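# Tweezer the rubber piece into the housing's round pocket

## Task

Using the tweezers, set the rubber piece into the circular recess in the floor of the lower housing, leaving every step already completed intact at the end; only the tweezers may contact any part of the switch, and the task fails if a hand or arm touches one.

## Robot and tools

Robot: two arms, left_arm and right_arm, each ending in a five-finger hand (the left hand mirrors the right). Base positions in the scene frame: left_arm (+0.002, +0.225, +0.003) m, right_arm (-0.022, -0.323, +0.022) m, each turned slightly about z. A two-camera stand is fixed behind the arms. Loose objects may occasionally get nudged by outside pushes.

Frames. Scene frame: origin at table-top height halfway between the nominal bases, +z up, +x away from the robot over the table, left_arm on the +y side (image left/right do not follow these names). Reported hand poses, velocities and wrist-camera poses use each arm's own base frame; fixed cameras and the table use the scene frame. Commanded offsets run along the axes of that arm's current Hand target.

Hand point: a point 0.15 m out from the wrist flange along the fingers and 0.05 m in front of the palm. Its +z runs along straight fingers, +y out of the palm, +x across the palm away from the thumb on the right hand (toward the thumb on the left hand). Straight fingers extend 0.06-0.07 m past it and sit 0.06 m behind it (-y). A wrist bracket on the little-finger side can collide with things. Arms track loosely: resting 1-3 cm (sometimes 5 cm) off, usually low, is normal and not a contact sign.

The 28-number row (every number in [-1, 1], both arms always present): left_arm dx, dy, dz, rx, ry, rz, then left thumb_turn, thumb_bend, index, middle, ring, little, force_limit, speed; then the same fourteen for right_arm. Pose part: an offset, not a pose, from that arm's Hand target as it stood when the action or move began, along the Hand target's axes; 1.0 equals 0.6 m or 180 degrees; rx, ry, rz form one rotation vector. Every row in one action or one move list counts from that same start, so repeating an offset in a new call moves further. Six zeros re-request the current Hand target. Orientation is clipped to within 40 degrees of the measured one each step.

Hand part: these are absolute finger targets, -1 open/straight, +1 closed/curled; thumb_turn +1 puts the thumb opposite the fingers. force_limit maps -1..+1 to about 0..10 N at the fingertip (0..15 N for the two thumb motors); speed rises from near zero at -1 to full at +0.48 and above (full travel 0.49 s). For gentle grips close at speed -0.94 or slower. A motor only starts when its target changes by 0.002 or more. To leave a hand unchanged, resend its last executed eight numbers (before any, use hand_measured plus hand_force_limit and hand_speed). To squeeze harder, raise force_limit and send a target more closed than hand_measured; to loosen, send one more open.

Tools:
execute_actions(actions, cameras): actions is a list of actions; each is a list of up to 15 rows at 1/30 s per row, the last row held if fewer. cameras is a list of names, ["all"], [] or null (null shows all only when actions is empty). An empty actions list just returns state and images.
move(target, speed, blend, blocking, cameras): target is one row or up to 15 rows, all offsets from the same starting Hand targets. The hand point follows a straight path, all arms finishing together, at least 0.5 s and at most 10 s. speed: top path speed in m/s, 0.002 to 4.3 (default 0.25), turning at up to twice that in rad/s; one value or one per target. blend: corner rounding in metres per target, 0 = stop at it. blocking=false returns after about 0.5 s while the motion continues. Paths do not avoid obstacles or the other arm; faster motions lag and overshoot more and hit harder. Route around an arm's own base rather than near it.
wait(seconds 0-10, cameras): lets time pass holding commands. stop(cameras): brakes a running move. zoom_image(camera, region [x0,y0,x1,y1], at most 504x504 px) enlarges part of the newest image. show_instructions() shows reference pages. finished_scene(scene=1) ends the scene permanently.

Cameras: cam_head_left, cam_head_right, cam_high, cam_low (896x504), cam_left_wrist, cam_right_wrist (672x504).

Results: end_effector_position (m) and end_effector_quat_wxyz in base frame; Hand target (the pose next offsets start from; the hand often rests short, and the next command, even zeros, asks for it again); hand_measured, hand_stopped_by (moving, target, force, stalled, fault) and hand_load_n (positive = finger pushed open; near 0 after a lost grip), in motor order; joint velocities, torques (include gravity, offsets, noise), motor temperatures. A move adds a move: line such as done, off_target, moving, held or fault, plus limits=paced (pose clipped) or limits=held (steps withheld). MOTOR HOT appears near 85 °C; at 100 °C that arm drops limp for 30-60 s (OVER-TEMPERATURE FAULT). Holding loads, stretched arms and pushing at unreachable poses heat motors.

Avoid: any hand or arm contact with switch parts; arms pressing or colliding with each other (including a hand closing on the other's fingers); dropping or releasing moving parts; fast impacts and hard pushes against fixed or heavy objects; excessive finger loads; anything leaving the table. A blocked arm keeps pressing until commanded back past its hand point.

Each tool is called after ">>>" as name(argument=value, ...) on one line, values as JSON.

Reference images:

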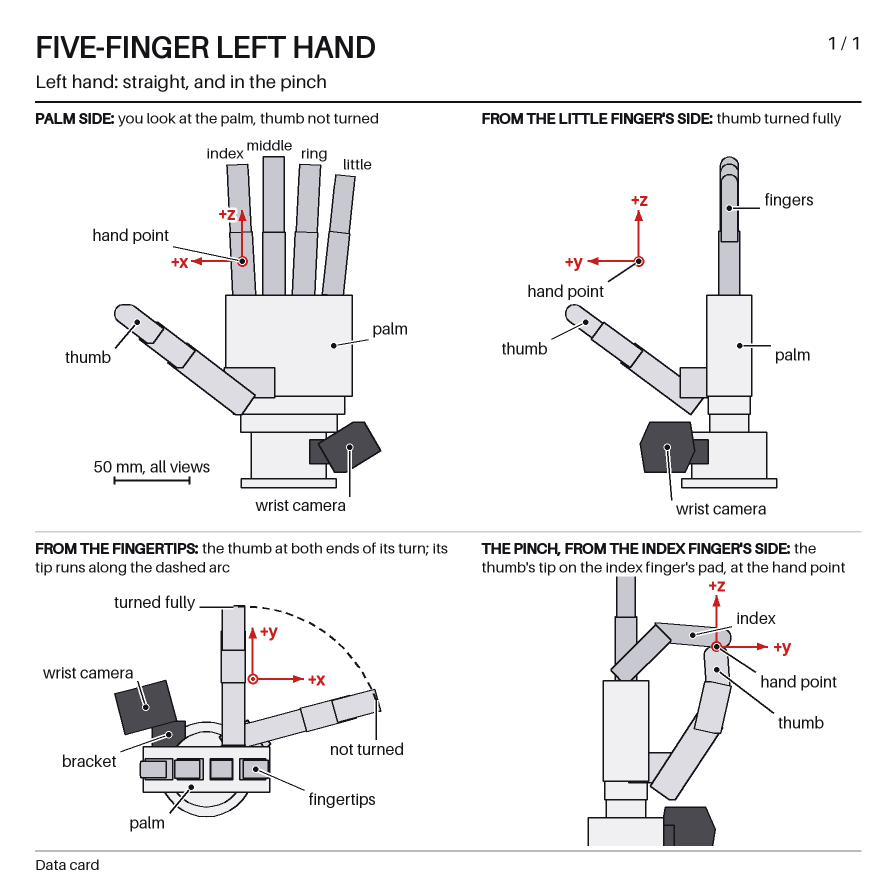

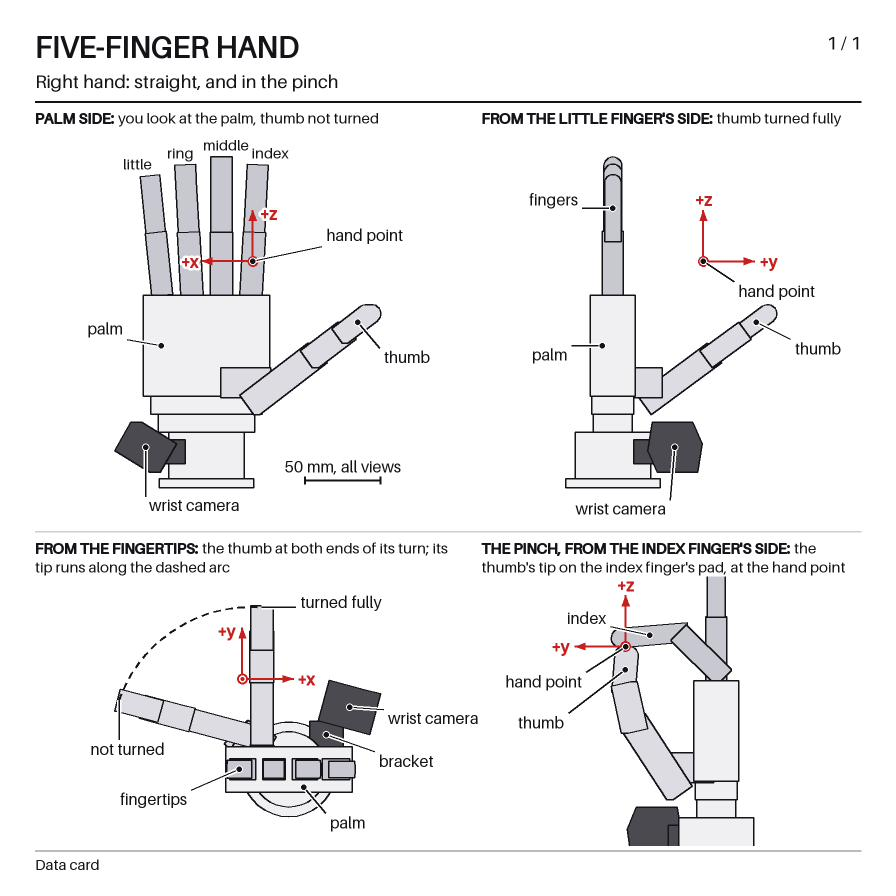

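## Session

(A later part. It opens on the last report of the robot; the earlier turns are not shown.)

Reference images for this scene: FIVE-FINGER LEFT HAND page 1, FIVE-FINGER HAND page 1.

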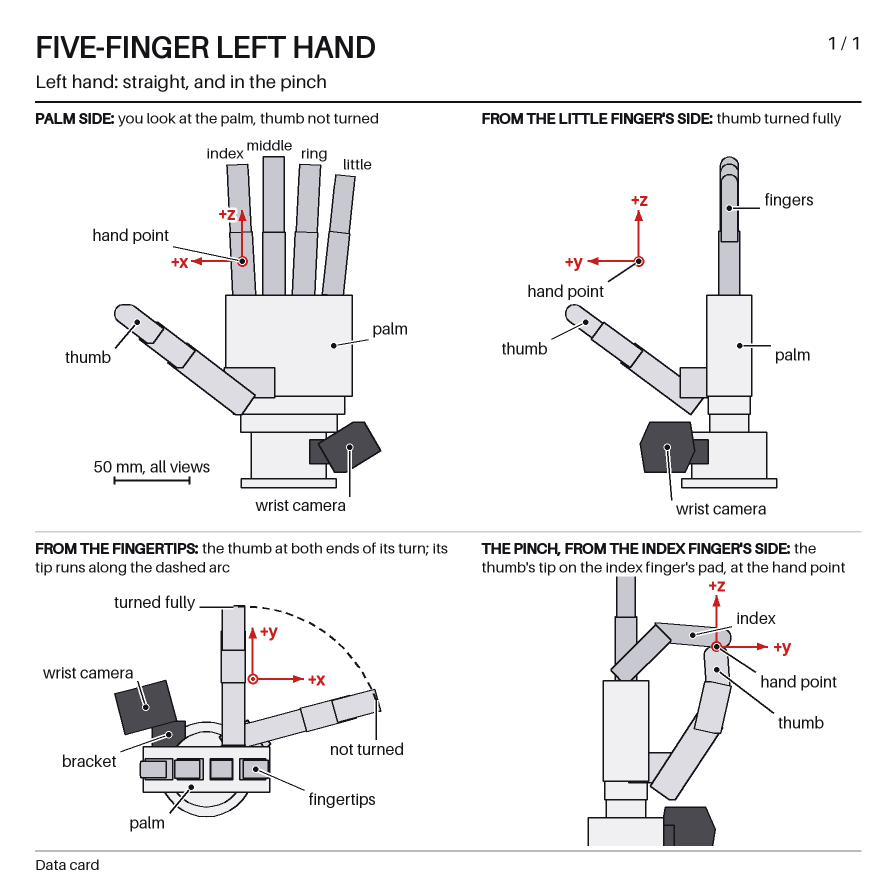

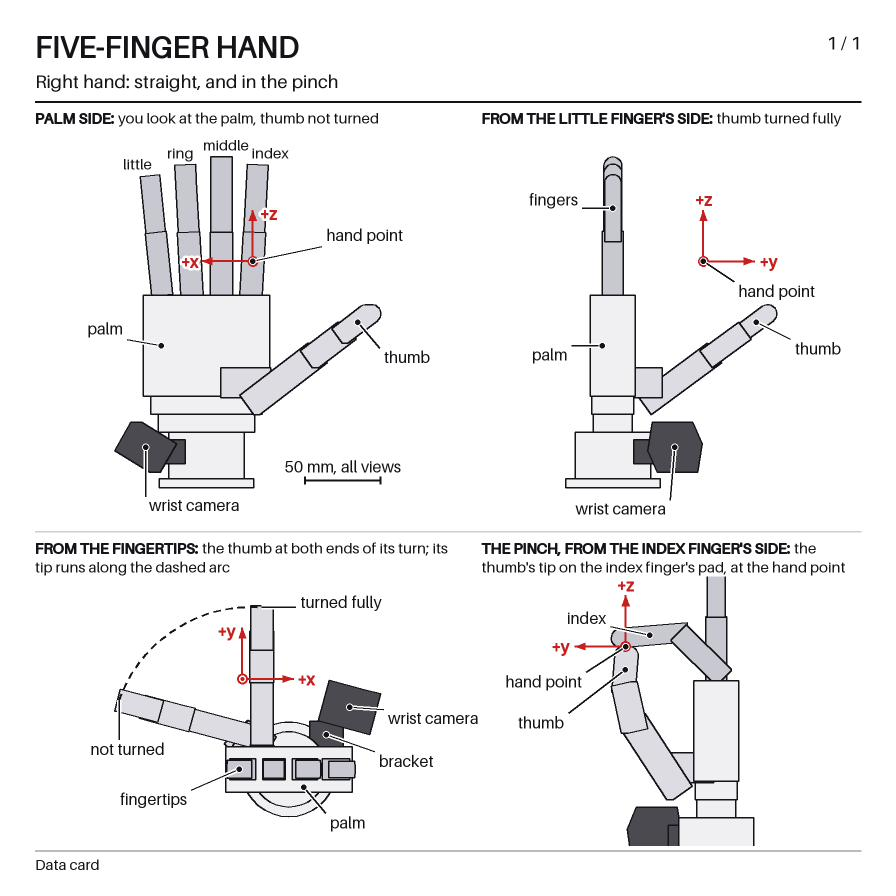

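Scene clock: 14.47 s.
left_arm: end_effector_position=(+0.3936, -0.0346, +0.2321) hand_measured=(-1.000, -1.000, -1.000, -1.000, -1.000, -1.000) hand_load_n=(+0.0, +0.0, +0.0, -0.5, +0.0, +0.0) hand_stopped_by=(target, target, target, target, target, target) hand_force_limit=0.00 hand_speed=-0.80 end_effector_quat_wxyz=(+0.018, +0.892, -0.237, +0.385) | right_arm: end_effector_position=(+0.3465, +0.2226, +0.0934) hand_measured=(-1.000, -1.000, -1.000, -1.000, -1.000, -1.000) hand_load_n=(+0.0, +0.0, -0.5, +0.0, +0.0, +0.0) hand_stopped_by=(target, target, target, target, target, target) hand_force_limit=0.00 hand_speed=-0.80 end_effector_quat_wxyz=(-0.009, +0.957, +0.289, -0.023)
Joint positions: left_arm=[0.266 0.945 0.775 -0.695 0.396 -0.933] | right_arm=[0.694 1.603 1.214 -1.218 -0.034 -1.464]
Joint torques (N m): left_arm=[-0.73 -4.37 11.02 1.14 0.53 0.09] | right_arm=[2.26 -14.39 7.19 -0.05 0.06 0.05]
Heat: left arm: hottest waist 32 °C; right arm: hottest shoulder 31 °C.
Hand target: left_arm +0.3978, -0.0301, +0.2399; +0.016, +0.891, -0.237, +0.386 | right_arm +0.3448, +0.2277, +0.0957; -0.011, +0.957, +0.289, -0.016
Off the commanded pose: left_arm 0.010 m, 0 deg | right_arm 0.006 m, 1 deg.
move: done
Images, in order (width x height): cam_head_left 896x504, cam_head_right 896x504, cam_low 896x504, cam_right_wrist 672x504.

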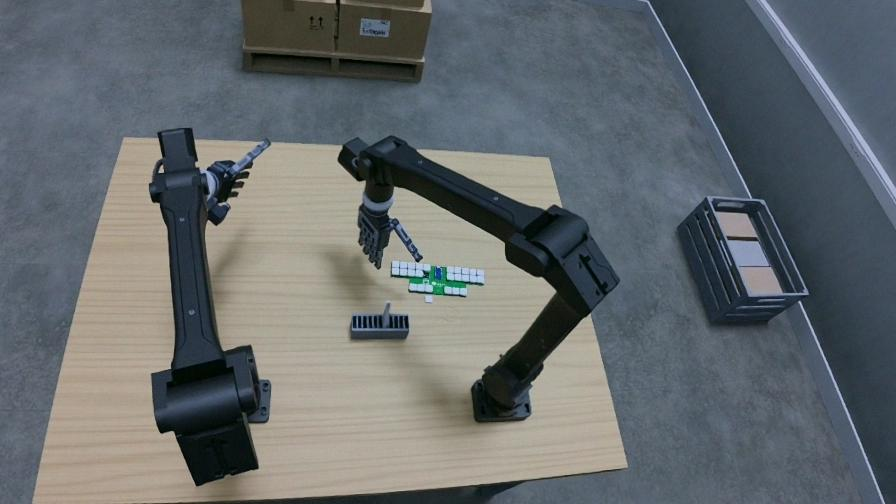

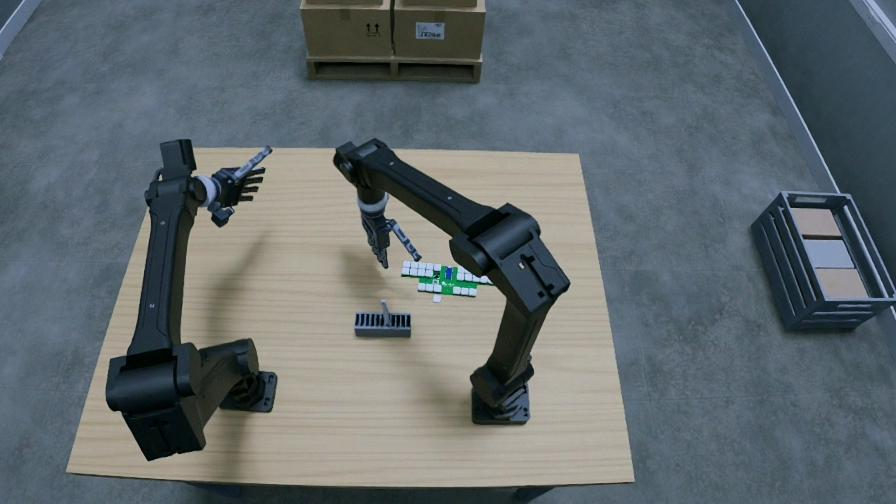

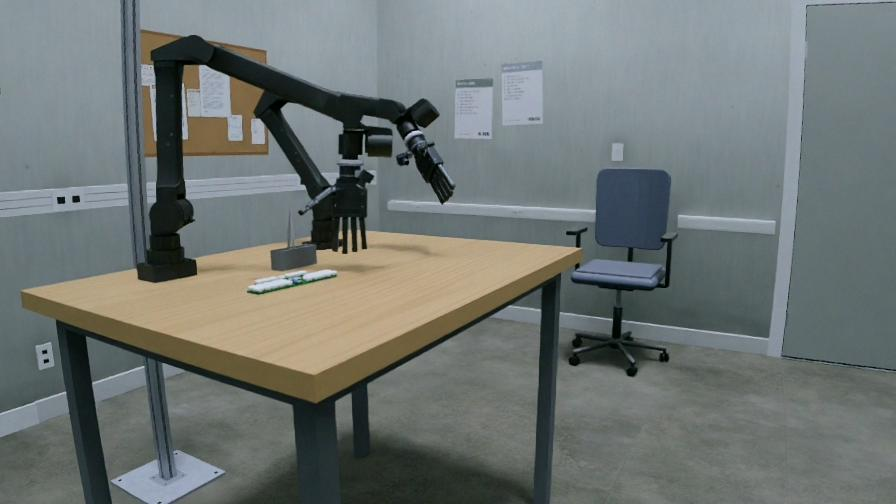

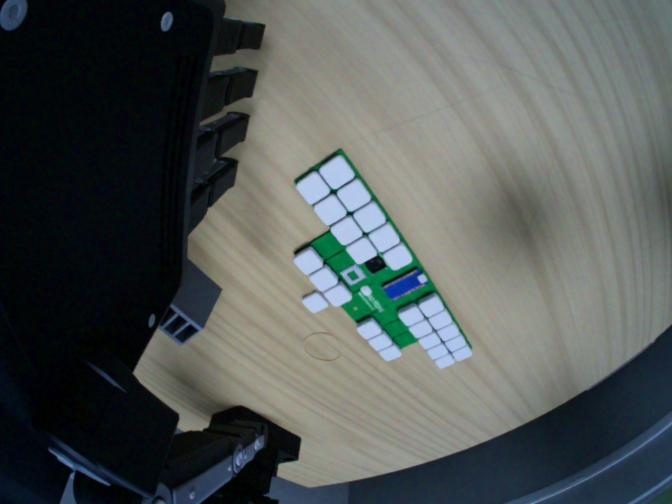

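>>> move(target=[[0,0,0,0,0,0,-1,-1,-1,-1,-1,-1,0,-0.8, -0.004,-0.005,-0.173,0,0,0,-1,-1,-1,-1,-1,-1,0,-0.8],[0,0,0,0,0,0,-1,-1,-1,-1,-1,-1,0,-0.8, -0.0138,0.132,-0.094,0.132,0.250,0.642,-1,-1,-1,-1,-1,-1,0,-0.8]], speed=0.4, blend=[0.03,0], cameras=["cam_head_left","cam_head_right","cam_low","cam_right_wrist"])

Scene clock: 22.40 s.
left_arm: end_effector_position=(+0.3936, -0.0346, +0.2321) hand_measured=(-1.000, -1.000, -1.000, -1.000, -1.000, -1.000) hand_load_n=(+0.0, -0.5, +0.0, +0.0, +0.0, +0.0) hand_stopped_by=(target, target, target, target, target, target) hand_force_limit=0.00 hand_speed=-0.80 end_effector_quat_wxyz=(+0.018, +0.892, -0.237, +0.385) | right_arm: end_effector_position=(+0.3797, +0.1578, +0.1453) hand_measured=(-1.000, -1.000, -1.000, -1.000, -1.000, -1.000) hand_load_n=(+0.0, +0.5, -0.5, +0.0, +0.0, +0.0) hand_stopped_by=(target, target, target, target, target, target) hand_force_limit=0.00 hand_speed=-0.80 end_effector_quat_wxyz=(-0.236, +0.681, -0.652, +0.235)
Joint positions: left_arm=[0.266 0.945 0.775 -0.695 0.396 -0.933] | right_arm=[0.393 1.125 0.84 -0.64 0.228 0.274]
Joint torques (N m): left_arm=[-0.26 -4.31 10.99 1.16 0.5 0.1] | right_arm=[0.62 -8.41 8.42 1.39 0.36 0.06]
Motor temperatures (°C): left_arm=[32 27 30 25 26 27] | right_arm=[26 31 30 29 23 25]
Heat: left arm: hottest waist 32 °C; right arm: hottest shoulder 31 °C.
Hand target: left_arm +0.3978, -0.0301, +0.2399; +0.016, +0.891, -0.237, +0.386 | right_arm +0.3838, +0.1564, +0.1497; -0.245, +0.672, -0.657, +0.239
Off the commanded pose: left_arm 0.010 m, 0 deg | right_arm 0.006 m, 2 deg.
move: done
Images, in order (width x height): cam_head_left 896x504, cam_head_right 896x504, cam_low 896x504, cam_right_wrist 672x504.

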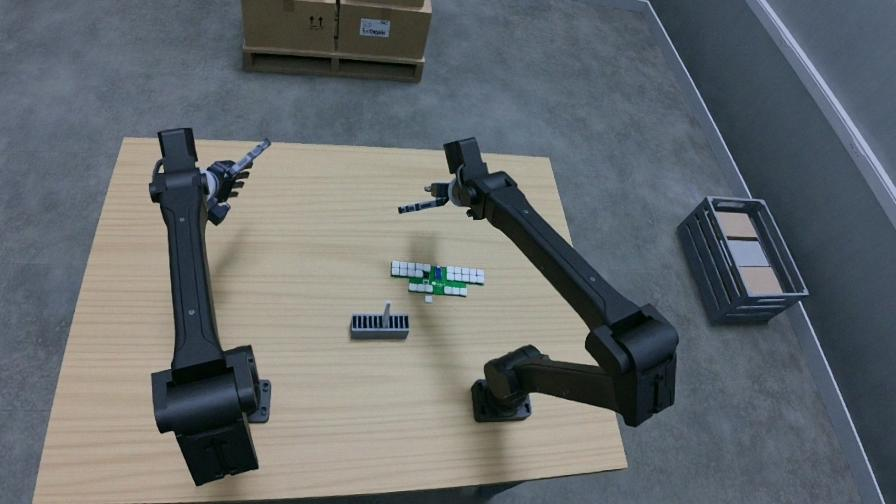

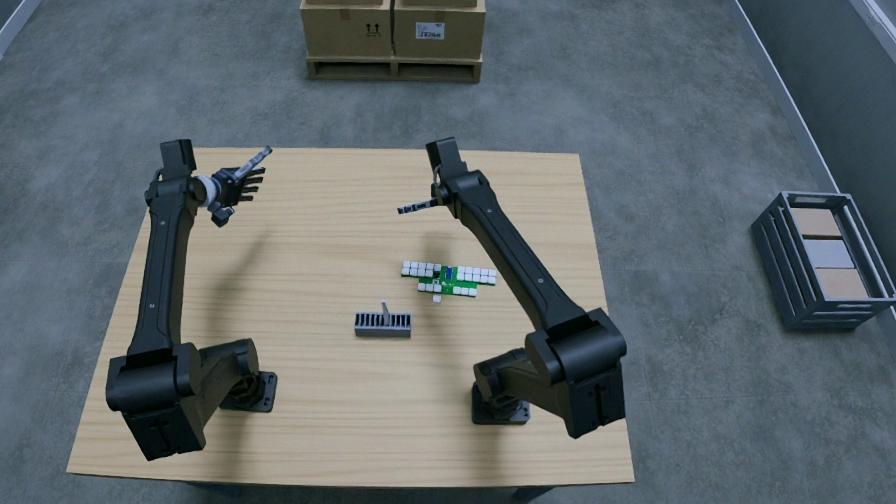

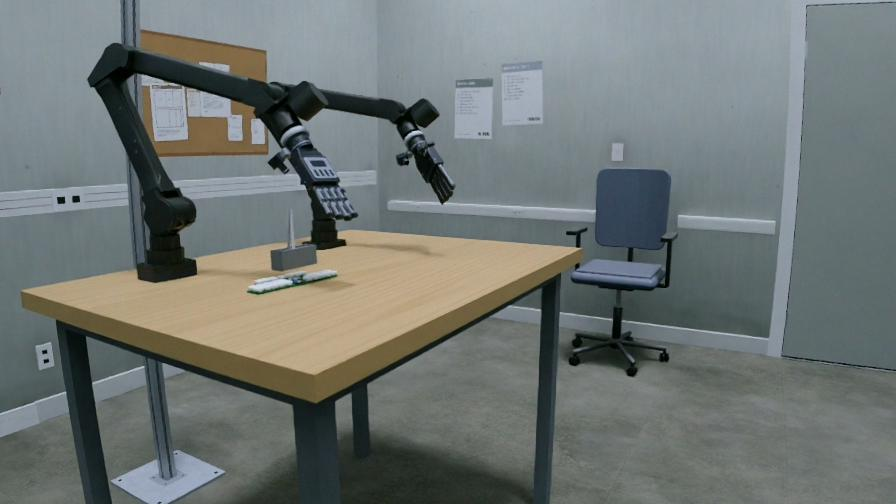

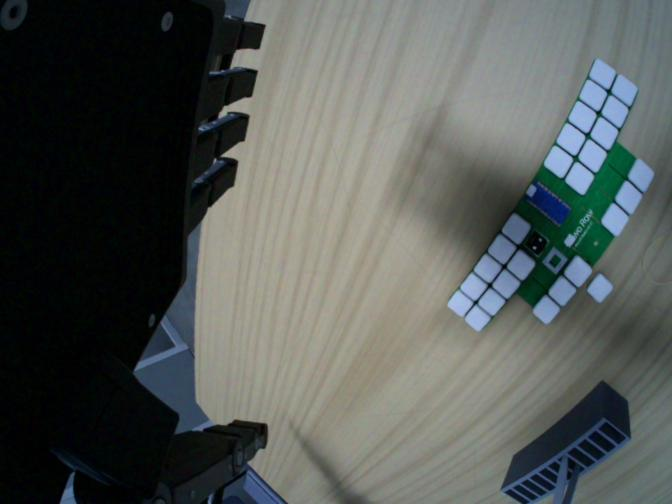

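>>> zoom_image(camera="cam_right_wrist", region=[500, 200, 620, 320])

>>> zoom_image(camera="cam_right_wrist", region=[500, 370, 660, 504])

Scaled by 4.200 from the camera's 672x504 image, which has a finer 960x720 frame.

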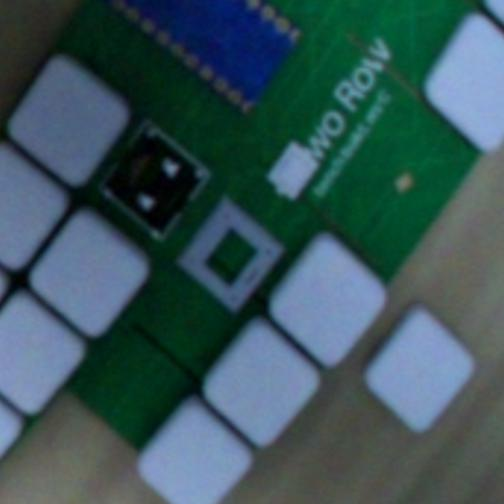

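Scaled by 3.150 from the camera's 672x504 image, which has a finer 960x720 frame.

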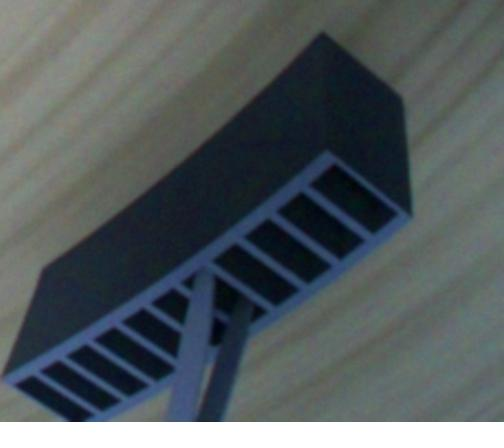

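>>> move(target=[0,0,0,0,0,0,-1,-1,-1,-1,-1,-1,0,-0.8, -0.083,0.111,0.135,0,0,0,-1,-1,-1,-1,-1,-1,0,-0.8], speed=0.15, cameras=["cam_head_left","cam_low","cam_right_wrist"])

Scene clock: 24.33 s.
left_arm: end_effector_position=(+0.3936, -0.0346, +0.2321) hand_measured=(-1.000, -1.000, -1.000, -1.000, -1.000, -1.000) hand_load_n=(+0.0, +0.0, +0.0, +0.0, +0.5, +0.0) hand_stopped_by=(target, target, target, target, target, target) hand_force_limit=0.00 hand_speed=-0.80 end_effector_quat_wxyz=(+0.018, +0.892, -0.237, +0.385) | right_arm: end_effector_position=(+0.3831, +0.1995, +0.0480) hand_measured=(-1.000, -1.000, -1.000, -1.000, -1.000, -1.000) hand_load_n=(+0.0, +0.0, +0.0, +0.0, +0.0, +0.0) hand_stopped_by=(target, target, target, target, target, target) hand_force_limit=0.00 hand_speed=-0.80 end_effector_quat_wxyz=(-0.242, +0.672, -0.658, +0.241)
Joint positions: left_arm=[0.266 0.945 0.775 -0.695 0.396 -0.933] | right_arm=[0.505 1.314 0.705 -0.327 0.308 0.382]
Joint torques (N m): left_arm=[-0.5 -4.25 10.96 1.03 0.52 0.09] | right_arm=[2.37 -8 7.62 1.33 0.43 0.07]
Heat: left arm: hottest waist 32 °C; right arm: hottest shoulder 31 °C.
Hand target: left_arm +0.3978, -0.0301, +0.2399; +0.016, +0.891, -0.237, +0.386 | right_arm +0.3838, +0.2062, +0.0449; -0.245, +0.672, -0.657, +0.239
Off the commanded pose: left_arm 0.010 m, 0 deg | right_arm 0.007 m, 0 deg.
move: done
Images, in order (width x height): cam_head_left 896x504, cam_low 896x504, cam_right_wrist 672x504.

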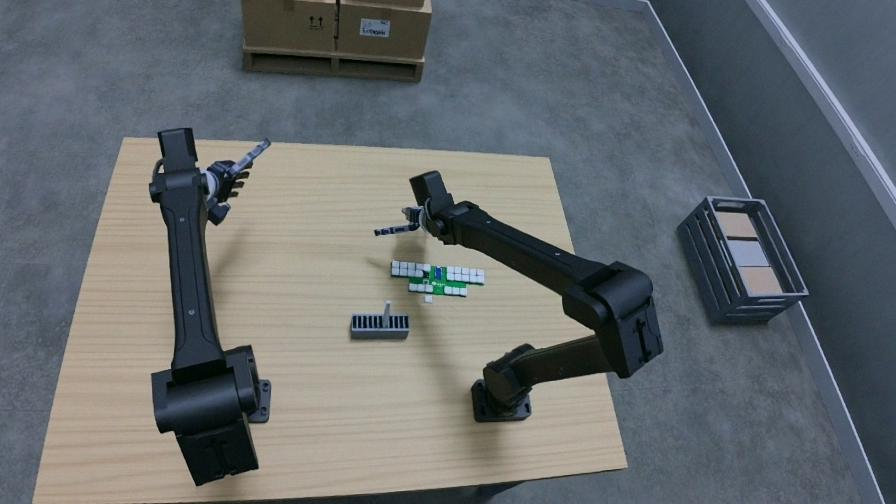

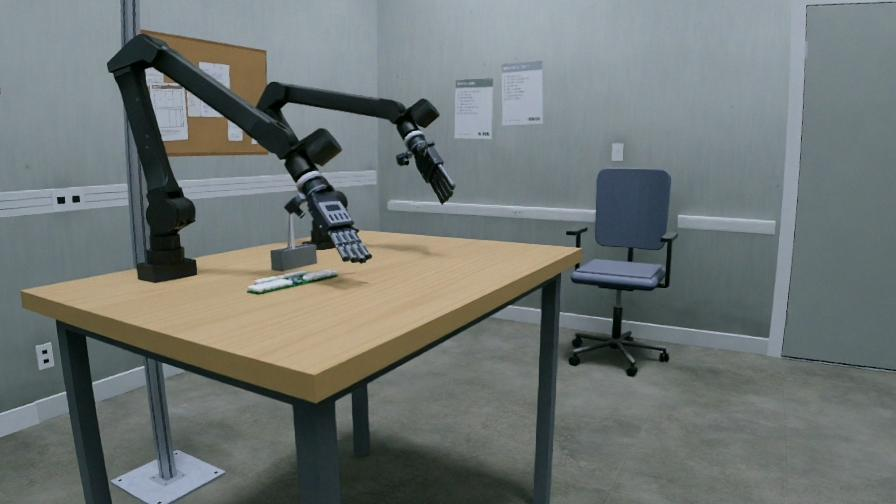

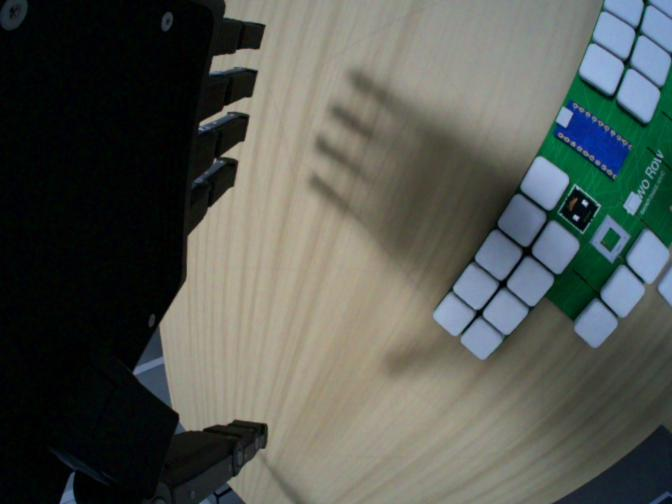

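>>> zoom_image(camera="cam_right_wrist", region=[540, 170, 660, 290])

>>> zoom_image(camera="cam_right_wrist", region=[555, 180, 605, 240])

>>> zoom_image(camera="cam_right_wrist", region=[612, 172, 672, 232])

Scaled by 4.200 from the camera's 672x504 image, which has a finer 960x720 frame.

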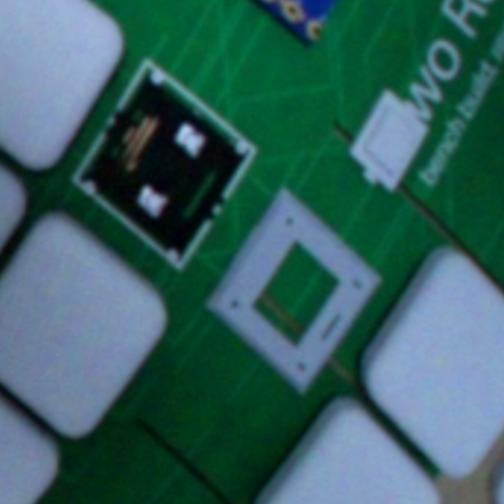

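Scaled by 8.400 from the camera's 672x504 image, which has a finer 960x720 frame.

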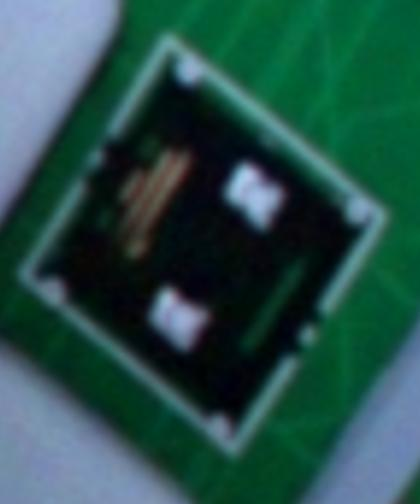

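Scaled by 8.400 from the camera's 672x504 image, which has a finer 960x720 frame.

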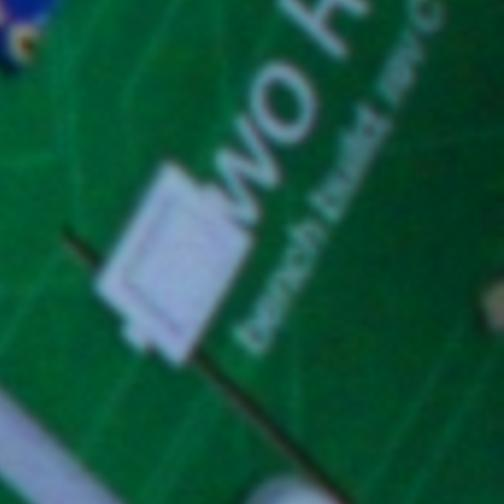

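>>> move(target=[0,0,0,0,0,0,-1,-1,-1,-1,-1,-1,0,-0.8, -0.002,0.064,-0.054,0,0,0,-1,-1,-1,-1,-1,-1,0,-0.8], speed=0.15, cameras=["cam_head_left","cam_low","cam_right_wrist"])

Scene clock: 25.80 s.
left_arm: end_effector_position=(+0.3936, -0.0346, +0.2321) hand_measured=(-1.000, -1.000, -1.000, -1.000, -1.000, -1.000) hand_load_n=(+0.0, +0.0, -0.5, -0.5, +0.0, +0.0) hand_stopped_by=(target, target, target, target, target, target) hand_force_limit=0.00 hand_speed=-0.80 end_effector_quat_wxyz=(+0.018, +0.892, -0.237, +0.385) | right_arm: end_effector_position=(+0.3382, +0.2030, +0.0442) hand_measured=(-1.000, -1.000, -1.000, -1.000, -1.000, -1.000) hand_load_n=(-0.5, +0.0, +0.0, +0.0, +0.0, +0.0) hand_stopped_by=(target, target, target, target, target, target) hand_force_limit=0.00 hand_speed=-0.80 end_effector_quat_wxyz=(-0.245, +0.670, -0.658, +0.242)
Joint positions: left_arm=[0.266 0.945 0.775 -0.695 0.396 -0.933] | right_arm=[0.585 1.215 0.61 -0.347 0.355 0.451]
Joint torques (N m): left_arm=[-0.62 -4.72 11.08 1.09 0.51 0.11] | right_arm=[2.49 -8.18 7.34 0.4 0.47 0.08]
Heat: left arm: hottest waist 32 °C; right arm: hottest shoulder 31 °C.
Hand target: left_arm +0.3978, -0.0301, +0.2399; +0.016, +0.891, -0.237, +0.386 | right_arm +0.3336, +0.2064, +0.0450; -0.245, +0.672, -0.657, +0.239
Off the commanded pose: left_arm 0.010 m, 0 deg | right_arm 0.006 m, 0 deg.
move: done
Images, in order (width x height): cam_head_left 896x504, cam_low 896x504, cam_right_wrist 672x504.

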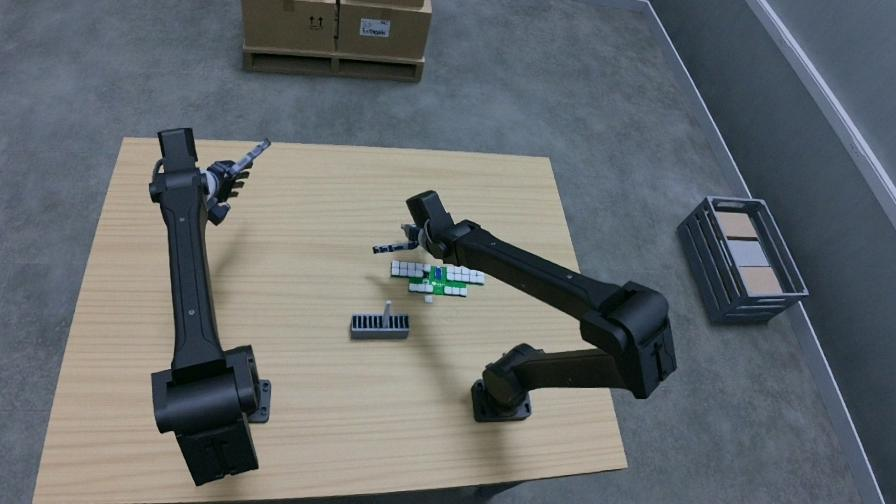

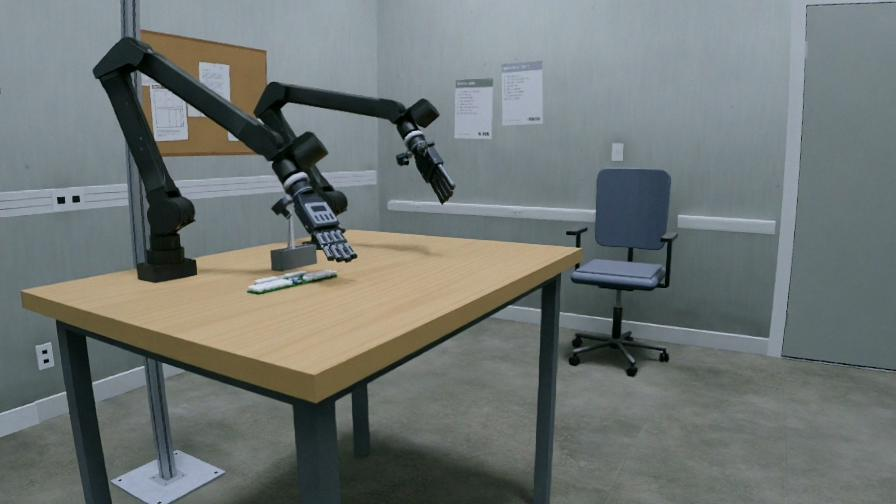

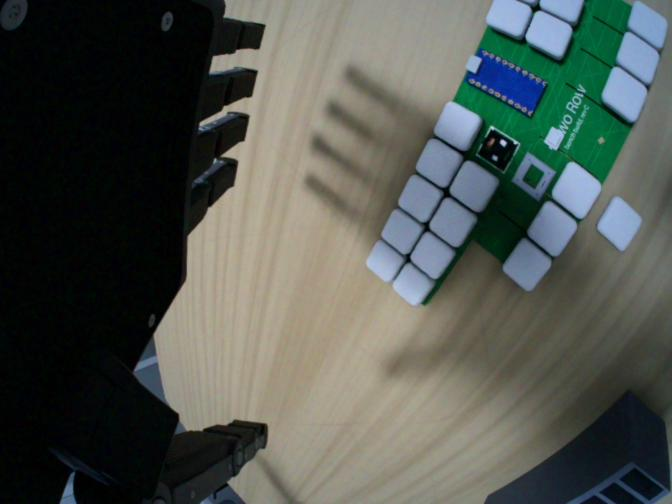

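>>> zoom_image(camera="cam_right_wrist", region=[470, 70, 630, 230])

>>> zoom_image(camera="cam_right_wrist", region=[575, 115, 625, 165])

>>> zoom_image(camera="cam_right_wrist", region=[474, 125, 524, 175])

Scaled by 3.150 from the camera's 672x504 image, which has a finer 960x720 frame.

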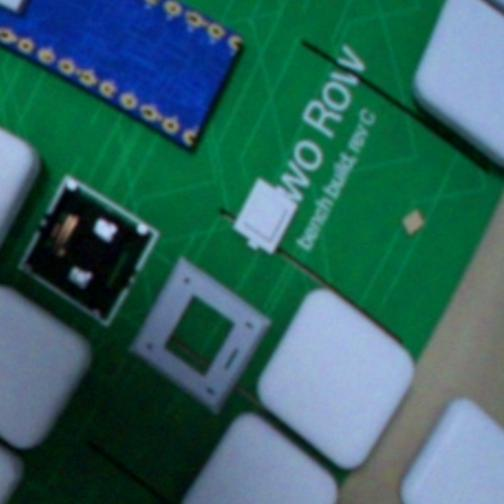

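Scaled by 10.080 from the camera's 672x504 image, which has a finer 960x720 frame.

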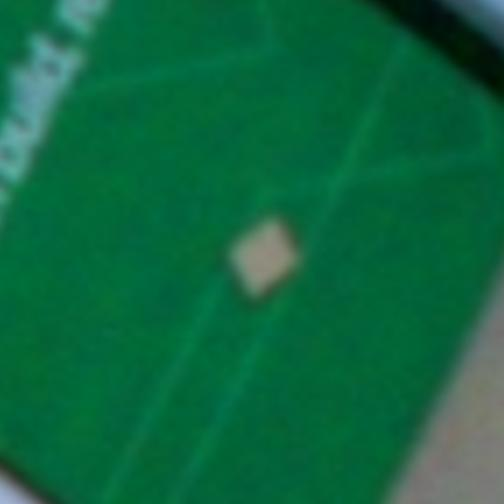

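Scaled by 10.080 from the camera's 672x504 image, which has a finer 960x720 frame.

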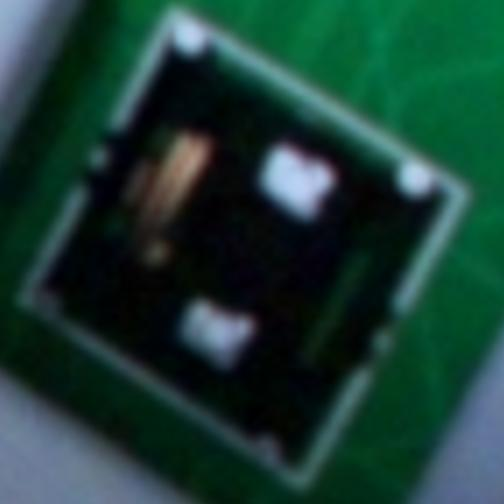

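>>> zoom_image(camera="cam_right_wrist", region=[560, 100, 672, 212])

>>> zoom_image(camera="cam_right_wrist", region=[500, 200, 672, 372])

>>> zoom_image(camera="cam_right_wrist", region=[440, 0, 560, 120])

>>> zoom_image(camera="cam_head_left", region=[320, 250, 500, 350])

Scaled by 4.500 from the camera's 672x504 image, which has a finer 960x720 frame.

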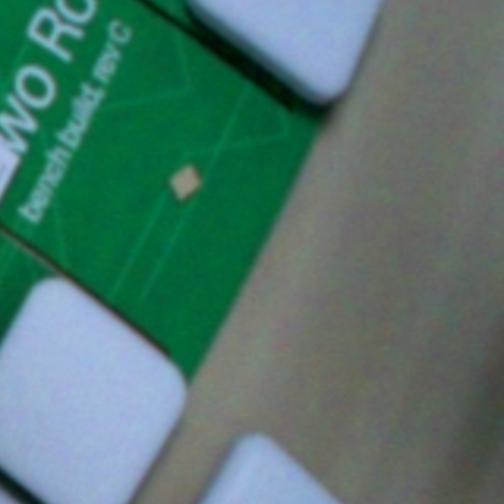

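Scaled by 2.930 from the camera's 672x504 image, which has a finer 960x720 frame.

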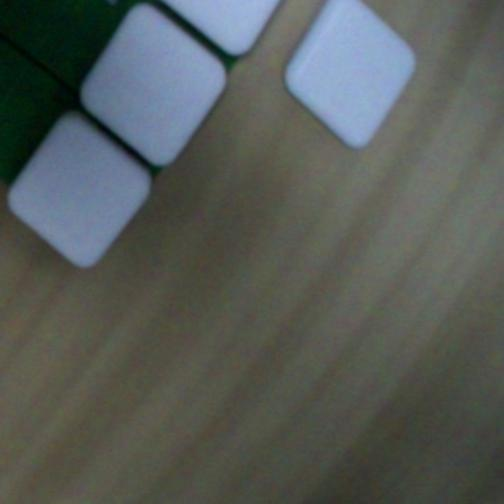

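Scaled by 4.200 from the camera's 672x504 image, which has a finer 960x720 frame.

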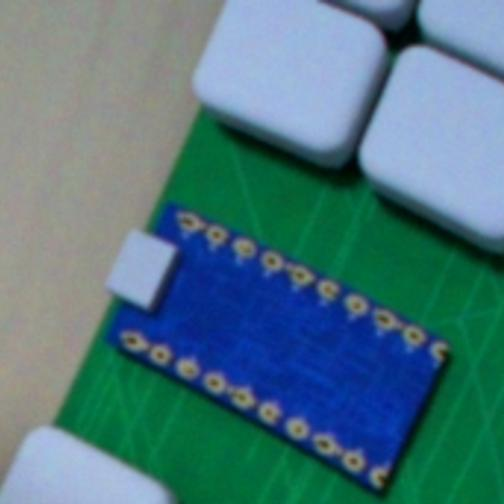

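Scaled by 2.800 from the camera's 896x504 image, which has a finer 1280x720 frame.

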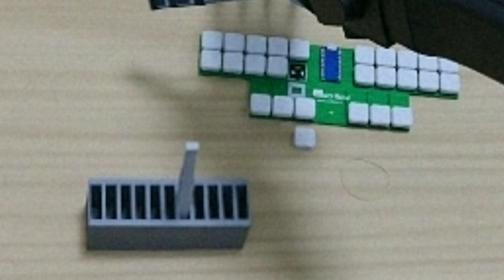

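>>> move(target=[0,0,0,0,0,0,-1,-1,-1,-1,-1,-1,0,-0.8, 0.196,0.027,-0.034,0,0,0,-1,-1,-1,-1,-1,-1,0,-0.8], speed=0.2, cameras=["cam_head_left","cam_low","cam_right_wrist"])

Scene clock: 31.40 s.
left_arm: end_effector_position=(+0.3936, -0.0346, +0.2321) hand_measured=(-1.000, -1.000, -1.000, -1.000, -1.000, -1.000) hand_load_n=(+0.0, +0.0, +0.0, +0.0, +0.0, +0.0) hand_stopped_by=(target, target, target, target, target, target) hand_force_limit=0.00 hand_speed=-0.80 end_effector_quat_wxyz=(+0.018, +0.892, -0.237, +0.385) | right_arm: end_effector_position=(+0.3120, +0.0935, +0.0497) hand_measured=(-1.000, -1.000, -1.000, -1.000, -1.000, -1.000) hand_load_n=(+0.0, +0.0, +0.0, +0.0, +0.0, +0.0) hand_stopped_by=(target, target, target, target, target, target) hand_force_limit=0.00 hand_speed=-0.80 end_effector_quat_wxyz=(-0.248, +0.672, -0.656, +0.238)
Joint positions: left_arm=[0.266 0.945 0.775 -0.695 0.396 -0.933] | right_arm=[0.252 0.959 0.451 -0.373 0.141 0.176]
Joint torques (N m): left_arm=[-0.67 -4.13 10.97 0.99 0.5 0.1] | right_arm=[-0.09 -5.01 7.86 0.53 0.04 -0.17]
Heat: left arm: hottest waist 32 °C; right arm: hottest shoulder 31 °C.
Hand target: left_arm +0.3978, -0.0301, +0.2399; +0.016, +0.891, -0.237, +0.386 | right_arm +0.3106, +0.0883, +0.0502; -0.245, +0.672, -0.657, +0.239
Off the commanded pose: left_arm 0.010 m, 0 deg | right_arm 0.005 m, 0 deg.
move: done
Images, in order (width x height): cam_head_left 896x504, cam_low 896x504, cam_right_wrist 672x504.

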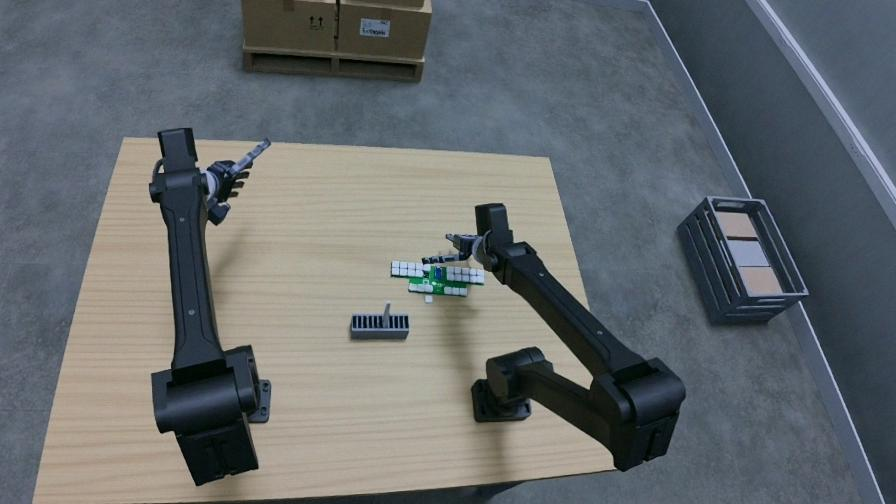

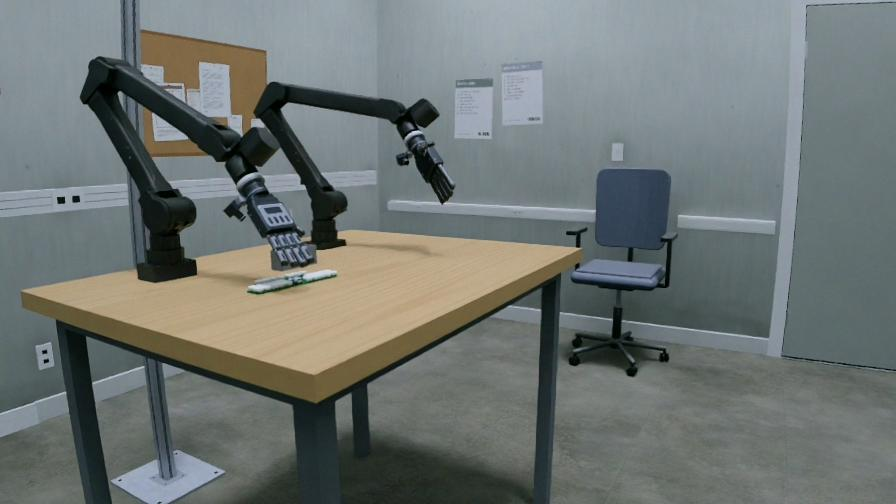

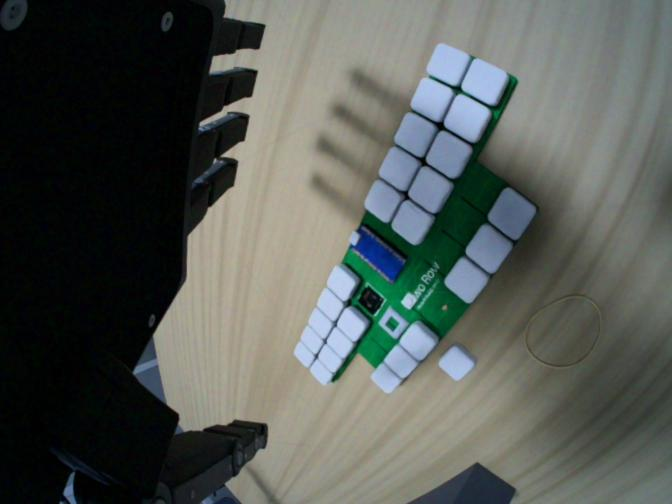

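>>> zoom_image(camera="cam_right_wrist", region=[510, 275, 620, 385])

>>> zoom_image(camera="cam_right_wrist", region=[390, 260, 490, 360])

>>> zoom_image(camera="cam_right_wrist", region=[425, 285, 465, 325])

>>> zoom_image(camera="cam_right_wrist", region=[350, 275, 400, 325])

Scaled by 4.582 from the camera's 672x504 image, which has a finer 960x720 frame.

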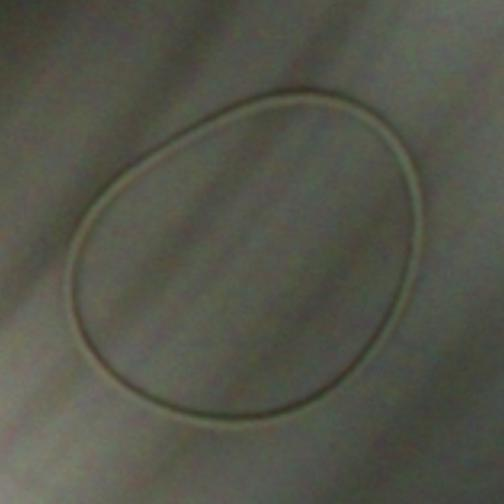

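Scaled by 5.040 from the camera's 672x504 image, which has a finer 960x720 frame.

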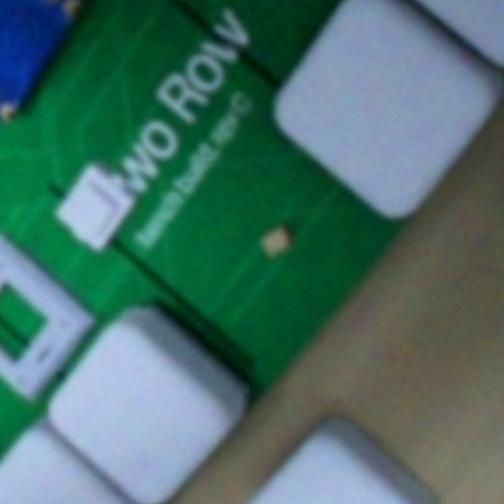

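Scaled by 12.600 from the camera's 672x504 image, which has a finer 960x720 frame.

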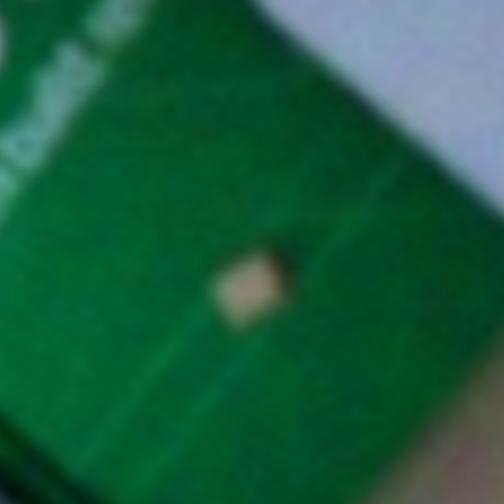

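Scaled by 10.080 from the camera's 672x504 image, which has a finer 960x720 frame.

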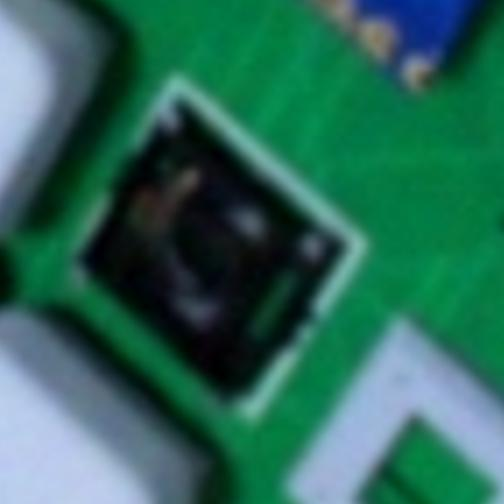

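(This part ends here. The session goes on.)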